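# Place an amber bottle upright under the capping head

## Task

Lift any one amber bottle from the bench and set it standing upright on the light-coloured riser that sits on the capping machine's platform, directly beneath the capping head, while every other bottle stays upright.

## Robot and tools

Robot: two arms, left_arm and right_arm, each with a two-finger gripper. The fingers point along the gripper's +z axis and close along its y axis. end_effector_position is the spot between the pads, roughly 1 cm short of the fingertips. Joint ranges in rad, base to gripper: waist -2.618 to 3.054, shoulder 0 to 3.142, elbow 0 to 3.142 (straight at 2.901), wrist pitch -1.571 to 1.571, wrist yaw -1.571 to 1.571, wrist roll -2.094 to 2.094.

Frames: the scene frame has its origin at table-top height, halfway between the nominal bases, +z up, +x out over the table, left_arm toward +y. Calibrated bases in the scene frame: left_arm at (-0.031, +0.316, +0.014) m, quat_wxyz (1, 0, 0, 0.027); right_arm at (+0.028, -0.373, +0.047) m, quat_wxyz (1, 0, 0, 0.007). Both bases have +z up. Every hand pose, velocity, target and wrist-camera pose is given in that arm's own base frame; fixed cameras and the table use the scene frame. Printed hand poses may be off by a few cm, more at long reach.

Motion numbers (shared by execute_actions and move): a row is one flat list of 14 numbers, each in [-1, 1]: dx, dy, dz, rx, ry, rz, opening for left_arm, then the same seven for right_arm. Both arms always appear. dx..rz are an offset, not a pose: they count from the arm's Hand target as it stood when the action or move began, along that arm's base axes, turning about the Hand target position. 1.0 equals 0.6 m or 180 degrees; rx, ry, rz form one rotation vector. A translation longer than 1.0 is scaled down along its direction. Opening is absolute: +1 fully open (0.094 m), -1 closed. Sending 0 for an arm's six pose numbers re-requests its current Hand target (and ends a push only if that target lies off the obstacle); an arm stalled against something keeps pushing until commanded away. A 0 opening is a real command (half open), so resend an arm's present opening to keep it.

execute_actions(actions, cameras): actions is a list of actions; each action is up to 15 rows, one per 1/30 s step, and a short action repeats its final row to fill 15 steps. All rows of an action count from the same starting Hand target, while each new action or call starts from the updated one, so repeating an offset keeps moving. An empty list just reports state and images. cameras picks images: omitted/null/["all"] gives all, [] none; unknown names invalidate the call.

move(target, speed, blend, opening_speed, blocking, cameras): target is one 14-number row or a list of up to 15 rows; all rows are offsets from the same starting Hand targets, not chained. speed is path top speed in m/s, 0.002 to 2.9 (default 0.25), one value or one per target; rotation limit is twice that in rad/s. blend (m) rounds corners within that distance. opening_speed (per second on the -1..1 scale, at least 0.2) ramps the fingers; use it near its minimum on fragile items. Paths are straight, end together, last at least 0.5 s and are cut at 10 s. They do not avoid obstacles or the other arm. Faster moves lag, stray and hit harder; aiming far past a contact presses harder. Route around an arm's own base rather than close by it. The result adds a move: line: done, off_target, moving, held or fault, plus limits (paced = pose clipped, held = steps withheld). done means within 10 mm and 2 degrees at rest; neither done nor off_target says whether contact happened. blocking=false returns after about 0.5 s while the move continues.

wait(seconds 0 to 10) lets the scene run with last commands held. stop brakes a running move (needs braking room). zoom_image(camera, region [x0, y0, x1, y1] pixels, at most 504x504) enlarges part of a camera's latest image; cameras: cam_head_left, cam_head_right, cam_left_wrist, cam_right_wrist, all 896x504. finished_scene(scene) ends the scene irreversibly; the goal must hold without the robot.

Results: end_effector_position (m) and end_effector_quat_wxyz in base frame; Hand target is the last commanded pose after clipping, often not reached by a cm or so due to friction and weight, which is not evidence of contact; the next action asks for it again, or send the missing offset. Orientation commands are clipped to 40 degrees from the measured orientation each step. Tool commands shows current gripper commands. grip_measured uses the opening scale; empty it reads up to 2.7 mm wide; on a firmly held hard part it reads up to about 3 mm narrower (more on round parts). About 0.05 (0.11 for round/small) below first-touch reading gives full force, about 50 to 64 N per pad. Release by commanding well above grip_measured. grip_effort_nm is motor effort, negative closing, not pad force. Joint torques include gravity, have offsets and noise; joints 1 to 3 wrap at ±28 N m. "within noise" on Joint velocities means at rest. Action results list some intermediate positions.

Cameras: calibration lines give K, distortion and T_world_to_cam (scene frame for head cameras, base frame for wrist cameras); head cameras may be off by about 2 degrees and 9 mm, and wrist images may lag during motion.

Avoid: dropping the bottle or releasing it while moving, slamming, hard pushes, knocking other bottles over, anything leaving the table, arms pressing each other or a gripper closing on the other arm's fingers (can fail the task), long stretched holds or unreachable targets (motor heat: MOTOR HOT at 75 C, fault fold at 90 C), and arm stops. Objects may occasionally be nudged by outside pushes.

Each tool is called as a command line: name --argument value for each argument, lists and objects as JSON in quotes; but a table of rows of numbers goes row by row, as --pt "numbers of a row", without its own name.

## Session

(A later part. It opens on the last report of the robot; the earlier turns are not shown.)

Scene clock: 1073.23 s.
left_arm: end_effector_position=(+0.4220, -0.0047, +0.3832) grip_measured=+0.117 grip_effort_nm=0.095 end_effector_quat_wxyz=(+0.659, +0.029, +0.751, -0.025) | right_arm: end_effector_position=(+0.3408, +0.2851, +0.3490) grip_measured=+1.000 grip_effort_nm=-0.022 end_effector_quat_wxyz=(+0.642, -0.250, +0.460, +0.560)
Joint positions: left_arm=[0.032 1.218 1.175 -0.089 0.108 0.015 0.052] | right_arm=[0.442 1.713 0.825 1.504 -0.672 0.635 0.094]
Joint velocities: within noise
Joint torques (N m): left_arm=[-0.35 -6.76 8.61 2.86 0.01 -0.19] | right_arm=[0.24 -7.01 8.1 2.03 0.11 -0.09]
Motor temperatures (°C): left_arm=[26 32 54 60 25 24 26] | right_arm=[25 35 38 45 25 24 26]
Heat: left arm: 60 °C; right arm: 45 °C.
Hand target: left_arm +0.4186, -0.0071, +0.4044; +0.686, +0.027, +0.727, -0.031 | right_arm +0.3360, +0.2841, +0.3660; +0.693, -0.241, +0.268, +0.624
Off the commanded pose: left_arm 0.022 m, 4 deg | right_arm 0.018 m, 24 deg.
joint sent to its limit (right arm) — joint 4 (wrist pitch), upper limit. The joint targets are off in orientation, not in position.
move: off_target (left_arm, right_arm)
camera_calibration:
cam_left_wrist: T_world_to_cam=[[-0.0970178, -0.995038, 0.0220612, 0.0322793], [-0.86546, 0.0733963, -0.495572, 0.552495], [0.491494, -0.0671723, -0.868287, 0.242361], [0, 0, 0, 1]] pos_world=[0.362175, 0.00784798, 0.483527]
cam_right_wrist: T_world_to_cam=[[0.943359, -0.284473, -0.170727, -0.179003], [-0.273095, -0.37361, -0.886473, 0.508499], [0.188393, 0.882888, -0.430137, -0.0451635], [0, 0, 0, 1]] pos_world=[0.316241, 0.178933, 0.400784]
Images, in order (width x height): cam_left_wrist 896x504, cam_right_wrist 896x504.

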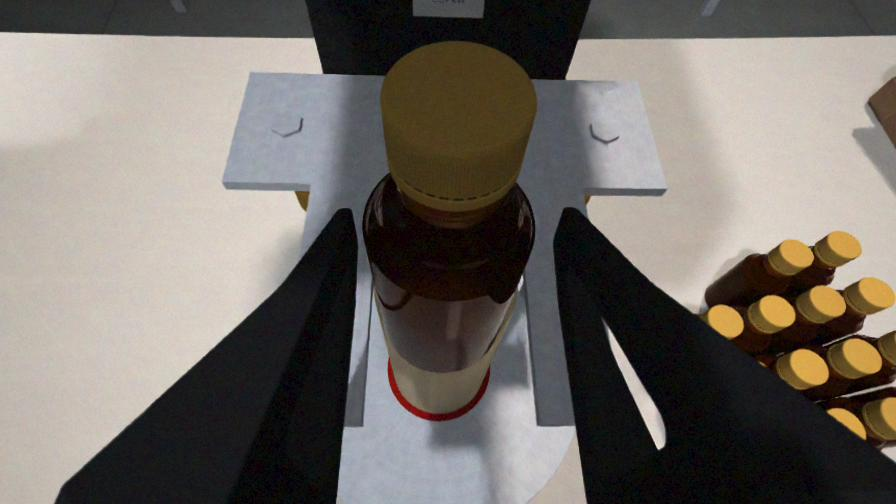

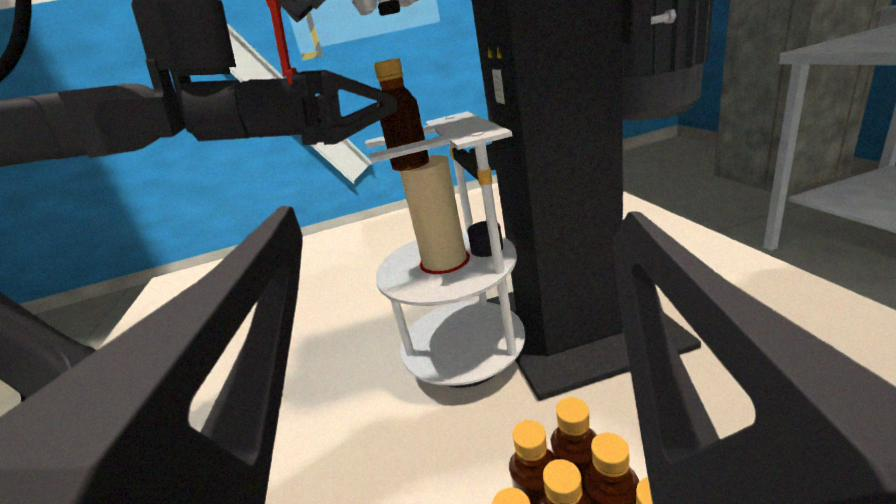

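move --target '[0.0192, 0.0, -0.074, 0, 0, 0, 0.12, 0, 0, 0, 0, 0, 0, 1.0]' --speed 0.05 --cameras '["cam_right_wrist", "cam_left_wrist"]'

zoom_image --camera "cam_right_wrist" --region '[330, 40, 480, 190]'

Scene clock: 1084.47 s.
left_arm: end_effector_position=(+0.4283, -0.0045, +0.3634) grip_measured=+0.117 grip_effort_nm=0.100 end_effector_quat_wxyz=(+0.684, +0.028, +0.728, -0.026) | right_arm: end_effector_position=(+0.3408, +0.2851, +0.3490) grip_measured=+1.000 grip_effort_nm=-0.022 end_effector_quat_wxyz=(+0.642, -0.250, +0.460, +0.560)
Joint positions: left_arm=[0.032 1.218 1.027 0.129 0.108 0.007 0.052] | right_arm=[0.442 1.713 0.825 1.504 -0.672 0.635 0.094]
Joint velocities: within noise
Joint torques (N m): left_arm=[-0.53 -4.67 7.61 2.5 -0.01 -0.08] | right_arm=[0.25 -7.01 8.17 2.04 0.12 -0.1]
Motor temperatures (°C): left_arm=[26 32 52 60 25 24 26] | right_arm=[25 35 38 45 25 24 26]
Heat: left arm: 60 °C; right arm: 45 °C.
Hand target: left_arm +0.4301, -0.0071, +0.3601; +0.686, +0.027, +0.727, -0.031 | right_arm +0.3360, +0.2841, +0.3660; +0.693, -0.241, +0.268, +0.624
Off the commanded pose: left_arm 0.005 m, 1 deg | right_arm 0.018 m, 24 deg.
joint sent to its limit (right arm) — joint 4 (wrist pitch), upper limit. The joint targets are off in orientation, not in position.
move: off_target (right_arm)
camera_calibration:
cam_left_wrist: T_world_to_cam=[[-0.0977155, -0.994985, 0.0213522, 0.0341374], [-0.829178, 0.0695294, -0.554644, 0.554049], [0.550378, -0.071902, -0.831814, 0.183614], [0, 0, 0, 1]] pos_world=[0.361684, 0.00864578, 0.459304]
cam_right_wrist: T_world_to_cam=[[0.943359, -0.284473, -0.170727, -0.179003], [-0.273095, -0.37361, -0.886473, 0.508499], [0.188393, 0.882888, -0.430137, -0.0451635], [0, 0, 0, 1]] pos_world=[0.316241, 0.178933, 0.400784]
Images, in order (width x height): cam_left_wrist 896x504, cam_right_wrist 896x504.

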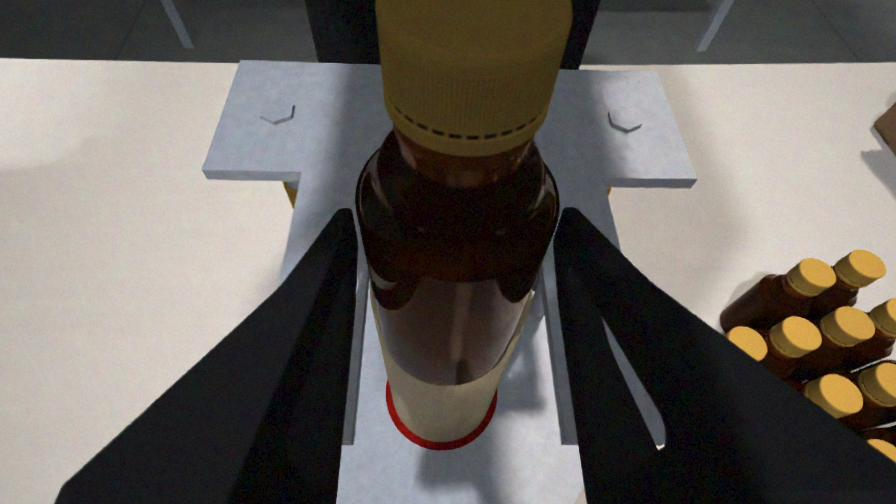

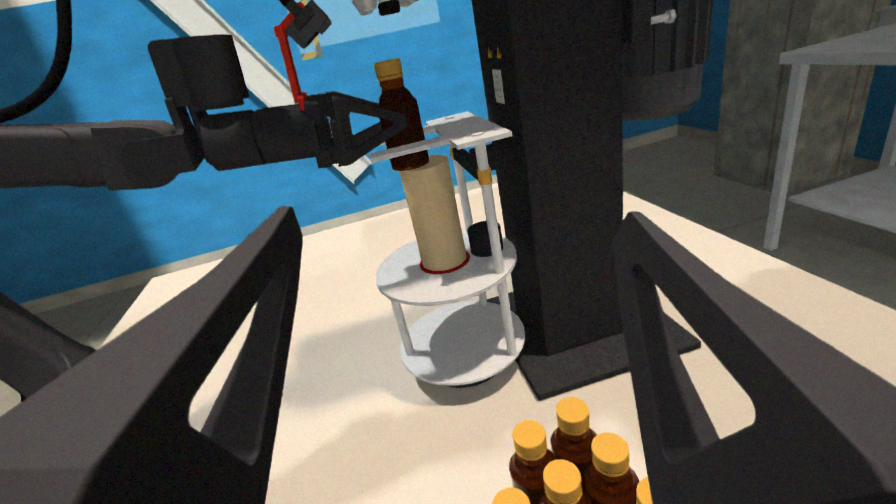

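Scaled by 3.360 from the camera's 896x504 image, which has a finer 1280x720 frame.

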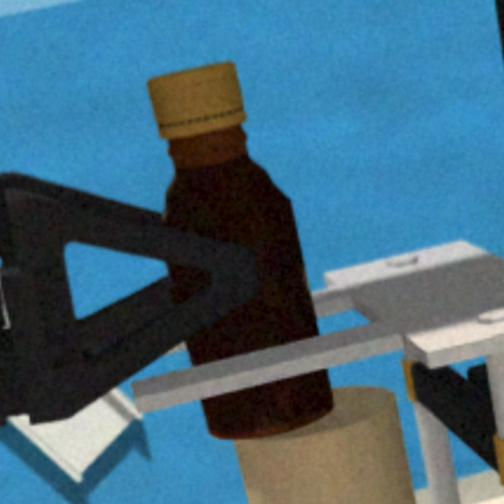

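move --target '[0, 0, 0, 0, 0, 0, -0.2, 0, 0, 0, 0, 0, 0, 1.0]' --speed 0.05 --opening_speed 0.3 --cameras '["cam_right_wrist", "cam_left_wrist"]'

zoom_image --camera "cam_right_wrist" --region '[330, 40, 480, 190]'

Scene clock: 1097.93 s.
left_arm: end_effector_position=(+0.4283, -0.0044, +0.3636) grip_measured=-0.062 grip_effort_nm=-1.062 end_effector_quat_wxyz=(+0.685, +0.028, +0.728, -0.026) | right_arm: end_effector_position=(+0.3408, +0.2851, +0.3490) grip_measured=+1.000 grip_effort_nm=-0.022 end_effector_quat_wxyz=(+0.642, -0.250, +0.460, +0.560)
Joint positions: left_arm=[0.032 1.218 1.027 0.13 0.107 0.007 0.044] | right_arm=[0.442 1.713 0.825 1.504 -0.672 0.635 0.094]
Joint velocities: within noise
Joint torques (N m): left_arm=[-0.44 -4.64 7.61 2.47 0 -0.07] | right_arm=[0.24 -7.08 8.08 2.04 0.12 -0.11]
Motor temperatures (°C): left_arm=[26 31 48 59 25 24 26] | right_arm=[25 35 38 45 25 24 26]
Heat: left arm: 59 °C; right arm: 45 °C.
Hand target: left_arm +0.4301, -0.0071, +0.3601; +0.686, +0.027, +0.727, -0.031 | right_arm +0.3360, +0.2841, +0.3660; +0.693, -0.241, +0.268, +0.624
Off the commanded pose: left_arm 0.005 m, 1 deg | right_arm 0.018 m, 24 deg.
joint sent to its limit (right arm) — joint 4 (wrist pitch), upper limit. The joint targets are off in orientation, not in position.
move: off_target (right_arm)
camera_calibration:
cam_left_wrist: T_world_to_cam=[[-0.0973672, -0.995021, 0.0212764, 0.0340341], [-0.82877, 0.0692251, -0.555291, 0.554174], [0.551054, -0.0717004, -0.831384, 0.183308], [0, 0, 0, 1]] pos_world=[0.361584, 0.00864515, 0.459403]
cam_right_wrist: T_world_to_cam=[[0.943359, -0.284473, -0.170727, -0.179003], [-0.273095, -0.37361, -0.886473, 0.508499], [0.188393, 0.882888, -0.430137, -0.0451635], [0, 0, 0, 1]] pos_world=[0.316241, 0.178933, 0.400784]
Images, in order (width x height): cam_left_wrist 896x504, cam_right_wrist 896x504.

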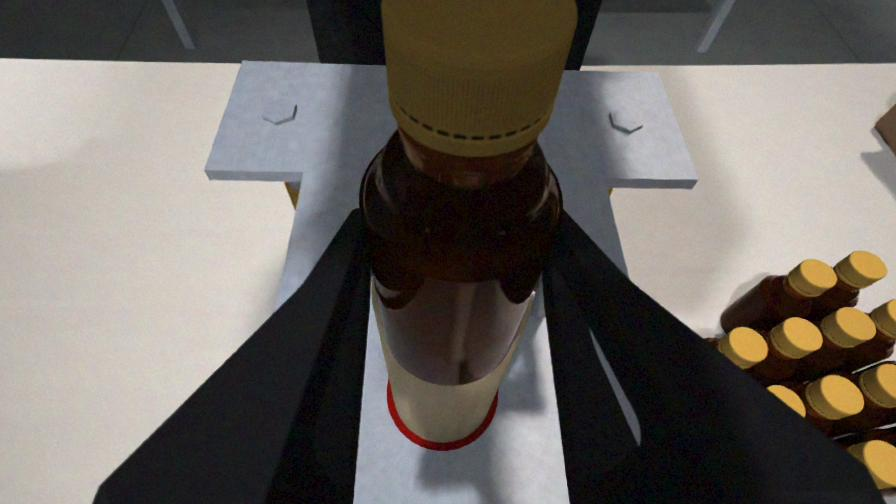

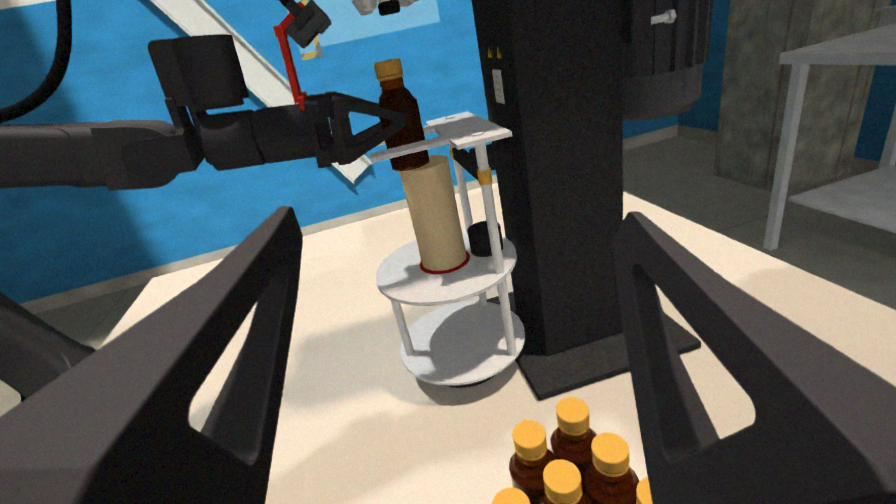

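Scaled by 3.360 from the camera's 896x504 image, which has a finer 1280x720 frame.

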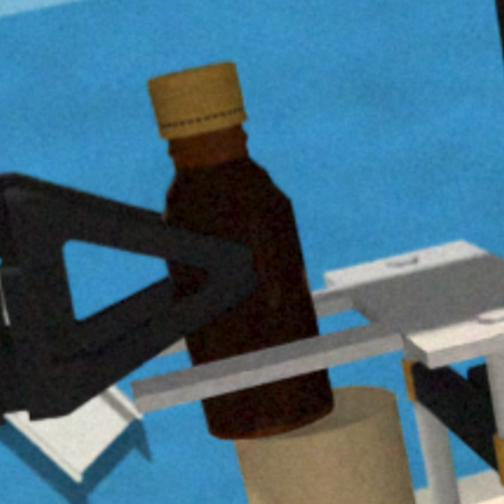

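move --target '[0.0333, -0.005, -0.01, 0.0005, 0.0056, 0, -0.2, 0, 0, 0, 0, 0, 0, 1.0]' --speed 0.04 --cameras '["cam_right_wrist", "cam_left_wrist"]'

zoom_image --camera "cam_right_wrist" --region '[330, 40, 480, 190]'

Scene clock: 1115.67 s.
left_arm: end_effector_position=(+0.4419, -0.0063, +0.3642) grip_measured=-0.062 grip_effort_nm=-1.067 end_effector_quat_wxyz=(+0.692, +0.029, +0.721, -0.026) | right_arm: end_effector_position=(+0.3408, +0.2851, +0.3490) grip_measured=+1.000 grip_effort_nm=-0.012 end_effector_quat_wxyz=(+0.642, -0.250, +0.460, +0.560)
Joint positions: left_arm=[0.025 1.271 1.046 0.183 0.102 0.007 0.044] | right_arm=[0.442 1.713 0.825 1.504 -0.672 0.635 0.094]
Joint velocities: within noise
Joint torques (N m): left_arm=[-0.91 -3.04 9.88 2.01 -0.11 -0.07] | right_arm=[0.25 -6.94 8.12 2.04 0.15 -0.13]
Motor temperatures (°C): left_arm=[26 30 45 59 25 24 27] | right_arm=[25 35 38 45 25 24 26]
Heat: left arm: 59 °C; right arm: 45 °C.
Hand target: left_arm +0.4501, -0.0101, +0.3541; +0.679, +0.027, +0.733, -0.031 | right_arm +0.3360, +0.2841, +0.3660; +0.693, -0.241, +0.268, +0.624
Off the commanded pose: left_arm 0.013 m, 2 deg | right_arm 0.018 m, 24 deg.
joint sent to its limit (right arm) — joint 4 (wrist pitch), upper limit. The joint targets are off in orientation, not in position.
move: off_target (left_arm, right_arm)
camera_calibration:
cam_left_wrist: T_world_to_cam=[[-0.0999859, -0.994815, 0.0185955, 0.0356162], [-0.817904, 0.0715337, -0.570891, 0.566815], [0.566601, -0.0722904, -0.820815, 0.165499], [0, 0, 0, 1]] pos_world=[0.373389, 0.00684918, 0.458771]
cam_right_wrist: T_world_to_cam=[[0.943359, -0.284473, -0.170727, -0.179003], [-0.273095, -0.37361, -0.886473, 0.508499], [0.188393, 0.882888, -0.430137, -0.0451635], [0, 0, 0, 1]] pos_world=[0.316241, 0.178933, 0.400784]
Images, in order (width x height): cam_left_wrist 896x504, cam_right_wrist 896x504.

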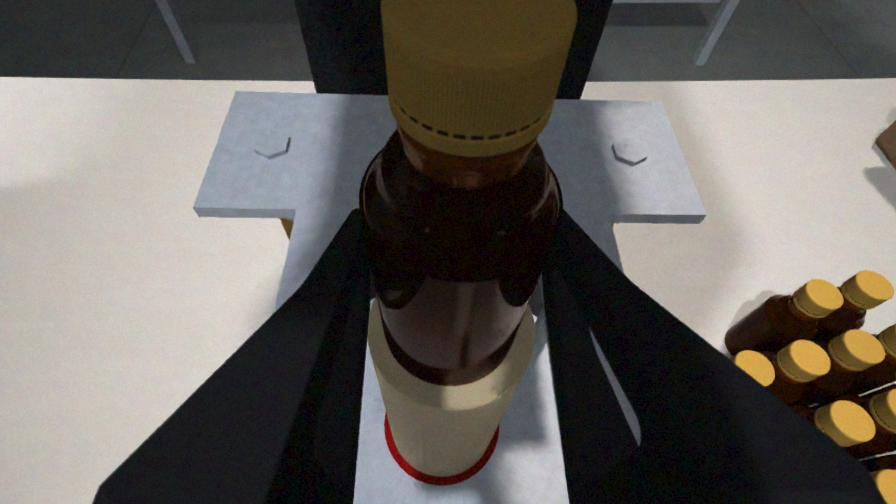

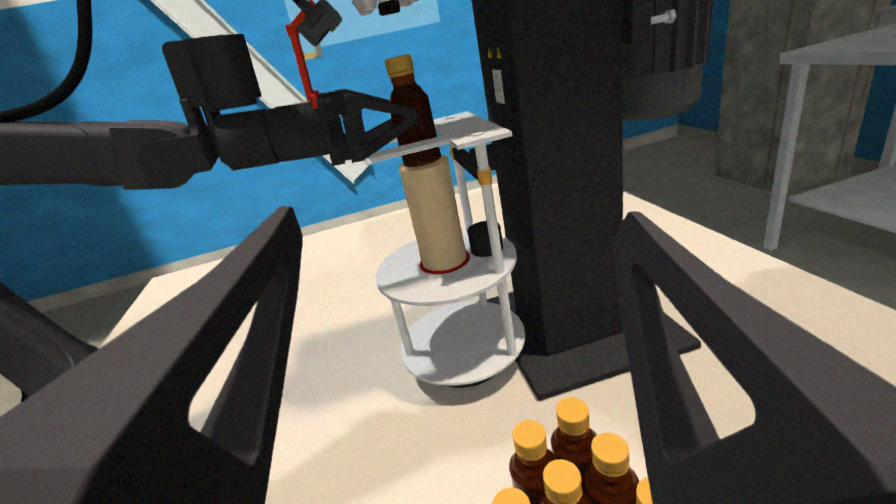

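Scaled by 3.360 from the camera's 896x504 image, which has a finer 1280x720 frame.

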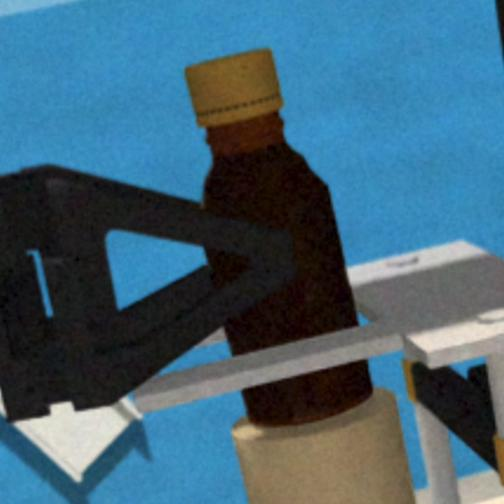

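zoom_image --camera "cam_right_wrist" --region '[390, 120, 460, 190]'

zoom_image --camera "cam_left_wrist" --region '[350, 280, 570, 490]'

Scaled by 7.200 from the camera's 896x504 image, which has a finer 1280x720 frame.

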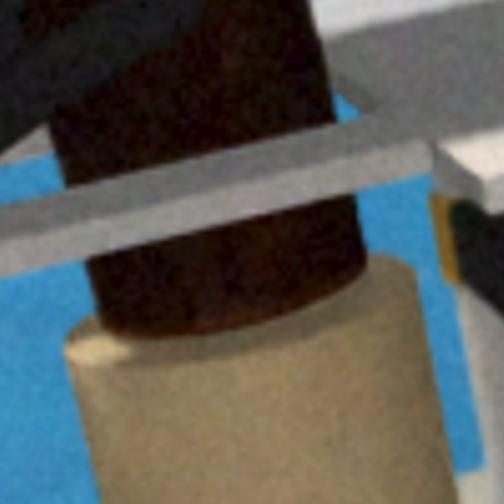

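Scaled by 2.291 from the camera's 896x504 image, which has a finer 1280x720 frame.

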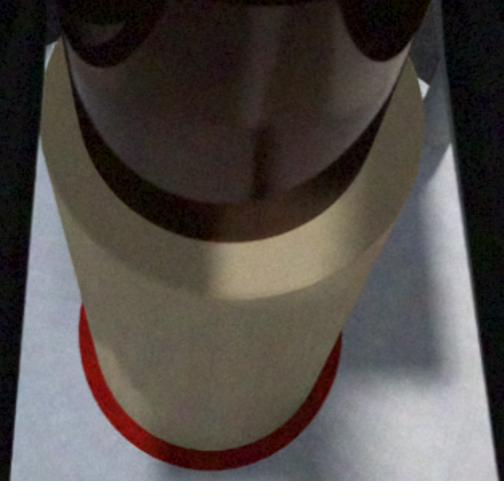

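move --pt "0 0 0 0 0 0 0.5 0 0 0 0 0 0 1.0" --speed 0.03 --opening_speed 0.35 --cameras '["cam_right_wrist", "cam_left_wrist"]'

zoom_image --camera "cam_right_wrist" --region '[330, 40, 480, 190]'

Scene clock: 1142.40 s.
left_arm: end_effector_position=(+0.4439, -0.0058, +0.3657) grip_measured=+0.497 grip_effort_nm=0.115 end_effector_quat_wxyz=(+0.696, +0.027, +0.717, -0.026) | right_arm: end_effector_position=(+0.3408, +0.2851, +0.3490) grip_measured=+1.000 grip_effort_nm=-0.017 end_effector_quat_wxyz=(+0.642, -0.250, +0.460, +0.560)
Joint positions: left_arm=[0.025 1.278 1.046 0.202 0.1 0.004 0.07] | right_arm=[0.442 1.713 0.825 1.504 -0.672 0.635 0.094]
Joint velocities: within noise
Joint torques (N m): left_arm=[-0.99 -3.81 9.88 1.81 -0.05 -0.04] | right_arm=[0.21 -7.02 8.16 2.03 0.11 -0.09]
Motor temperatures (°C): left_arm=[26 28 49 54 25 24 27] | right_arm=[25 35 38 45 25 24 26]
Heat: left arm: 54 °C; right arm: 45 °C.
Hand target: left_arm +0.4500, -0.0101, +0.3541; +0.679, +0.027, +0.733, -0.031 | right_arm +0.3360, +0.2841, +0.3660; +0.693, -0.241, +0.268, +0.624
Off the commanded pose: left_arm 0.014 m, 3 deg | right_arm 0.018 m, 24 deg.
joint sent to its limit (right arm) — joint 4 (wrist pitch), upper limit. The joint targets are off in orientation, not in position.
move: off_target (left_arm, right_arm)
camera_calibration:
cam_left_wrist: T_world_to_cam=[[-0.0974613, -0.995035, 0.0201603, 0.034623], [-0.811614, 0.0677392, -0.580253, 0.569872], [0.576007, -0.0729146, -0.814187, 0.159027], [0, 0, 0, 1]] pos_world=[0.37429, 0.00744382, 0.45945]
cam_right_wrist: T_world_to_cam=[[0.943359, -0.284473, -0.170727, -0.179003], [-0.273095, -0.37361, -0.886473, 0.508499], [0.188393, 0.882888, -0.430137, -0.0451635], [0, 0, 0, 1]] pos_world=[0.316241, 0.178933, 0.400784]
Images, in order (width x height): cam_left_wrist 896x504, cam_right_wrist 896x504.

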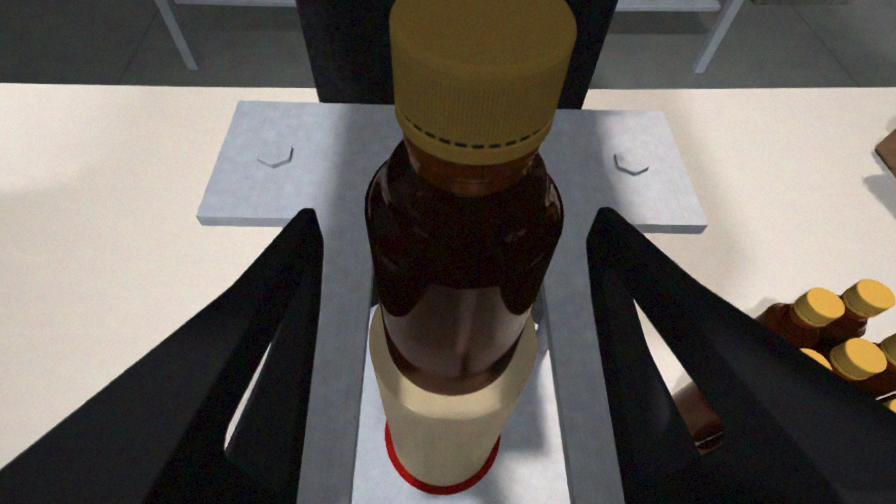

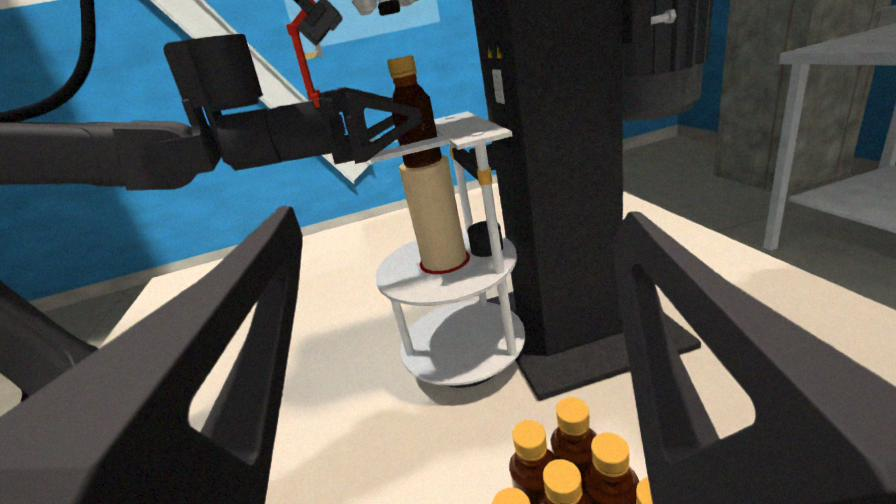

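Scaled by 3.360 from the camera's 896x504 image, which has a finer 1280x720 frame.

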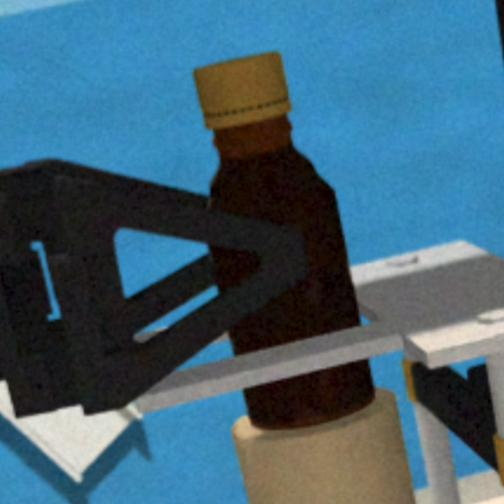

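move --pt "-0.0917 0.01 0.0 0 0 0 0.5 0 0 0 0 0 0 1.0" --pt "-0.2667 0.0267 0.05 0 0 0 0.5 0 0 0 0 0 0 1.0" --speed '[0.08, 0.25]'

Scene clock: 1153.87 s.
left_arm: end_effector_position=(+0.2933, +0.0060, +0.3760) grip_measured=+0.497 grip_effort_nm=0.100 end_effector_quat_wxyz=(+0.674, +0.022, +0.738, -0.033) | right_arm: end_effector_position=(+0.3408, +0.2851, +0.3490) grip_measured=+1.000 grip_effort_nm=-0.017 end_effector_quat_wxyz=(+0.642, -0.250, +0.460, +0.560)
Joint positions: left_arm=[0.162 0.711 0.912 -0.294 0.239 0.004 0.07] | right_arm=[0.442 1.713 0.825 1.504 -0.672 0.635 0.094]
Joint velocities: within noise
Joint torques (N m): left_arm=[0.68 -0.55 9.51 2.12 0.13 0.08] | right_arm=[0.27 -7.08 7.99 2.06 0.11 -0.11]
Motor temperatures (°C): left_arm=[26 28 49 53 25 24 26] | right_arm=[25 35 38 45 25 24 26]
Heat: left arm: 53 °C; right arm: 45 °C.
Hand target: left_arm +0.2900, +0.0059, +0.3841; +0.679, +0.027, +0.733, -0.031 | right_arm +0.3360, +0.2841, +0.3660; +0.693, -0.241, +0.268, +0.624
Off the commanded pose: left_arm 0.009 m, 1 deg | right_arm 0.018 m, 24 deg.
joint sent to its limit (right arm) — joint 4 (wrist pitch), upper limit. The joint targets are off in orientation, not in position.
move: off_target (right_arm)
camera_calibration:
cam_left_wrist: T_world_to_cam=[[-0.0980901, -0.994373, 0.0400058, 0.0241995], [-0.845331, 0.0620396, -0.530628, 0.444113], [0.52516, -0.0858675, -0.84666, 0.282232], [0, 0, 0, 1]] pos_world=[0.22958, 0.0207452, 0.473645]
cam_right_wrist: T_world_to_cam=[[0.943359, -0.284473, -0.170727, -0.179003], [-0.273095, -0.37361, -0.886473, 0.508499], [0.188393, 0.882888, -0.430137, -0.0451635], [0, 0, 0, 1]] pos_world=[0.316241, 0.178933, 0.400784]

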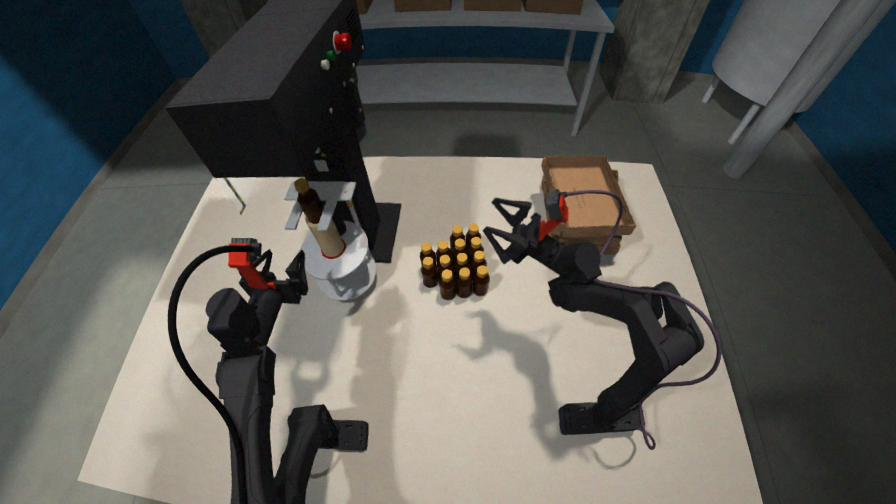

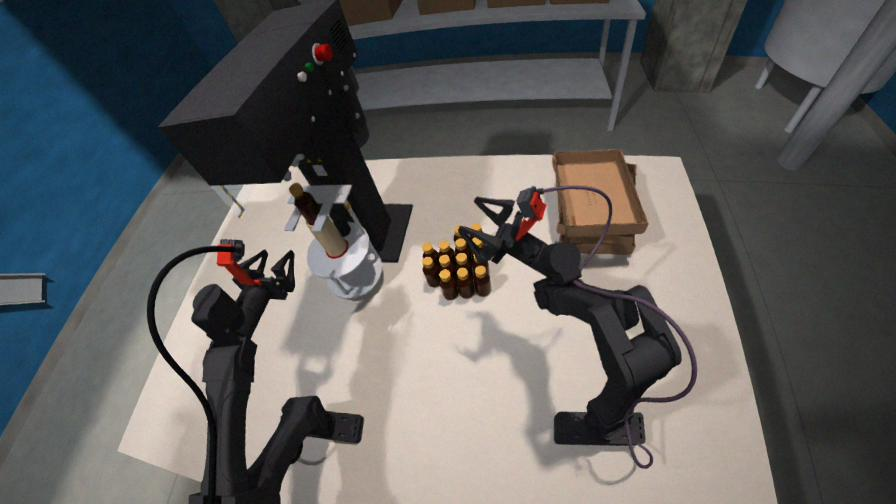

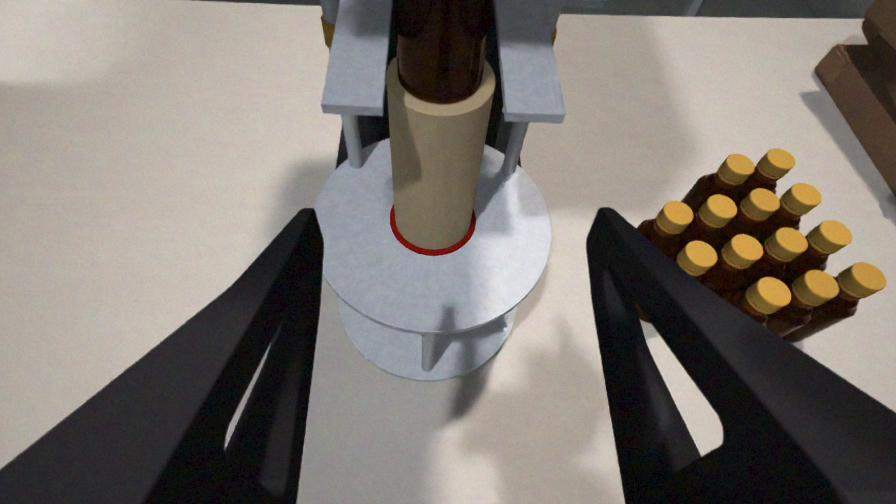

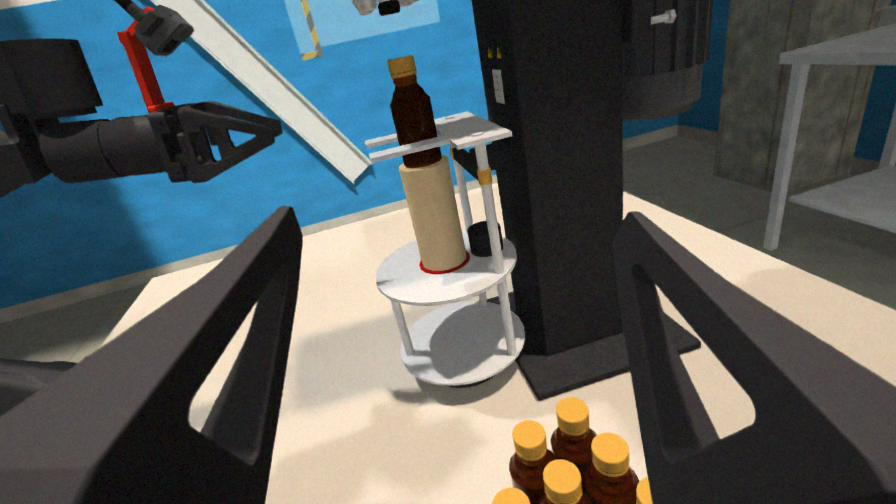

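zoom_image --camera "cam_right_wrist" --region '[350, 0, 530, 180]'

zoom_image --camera "cam_head_left" --region '[270, 160, 510, 310]'

Scaled by 2.800 from the camera's 896x504 image, which has a finer 1280x720 frame.

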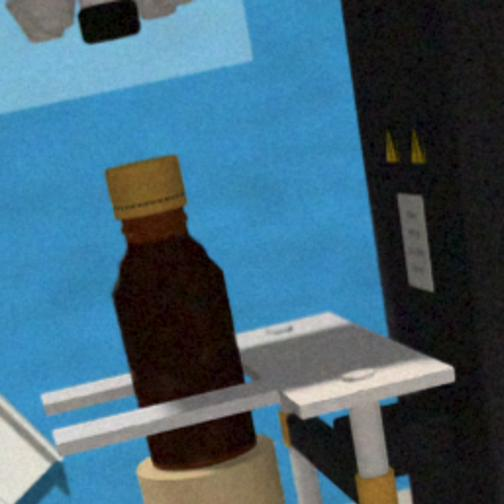

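Scaled by 2.100 from the camera's 896x504 image, which has a finer 1280x720 frame.

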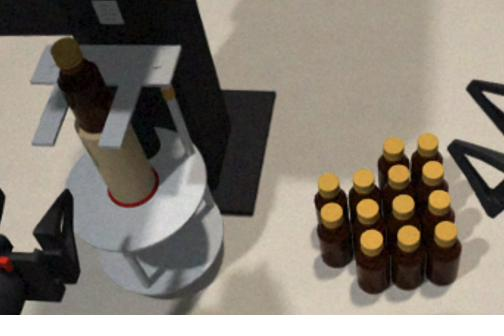

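finished_scene --scene 1

The scene is finished: the task was done.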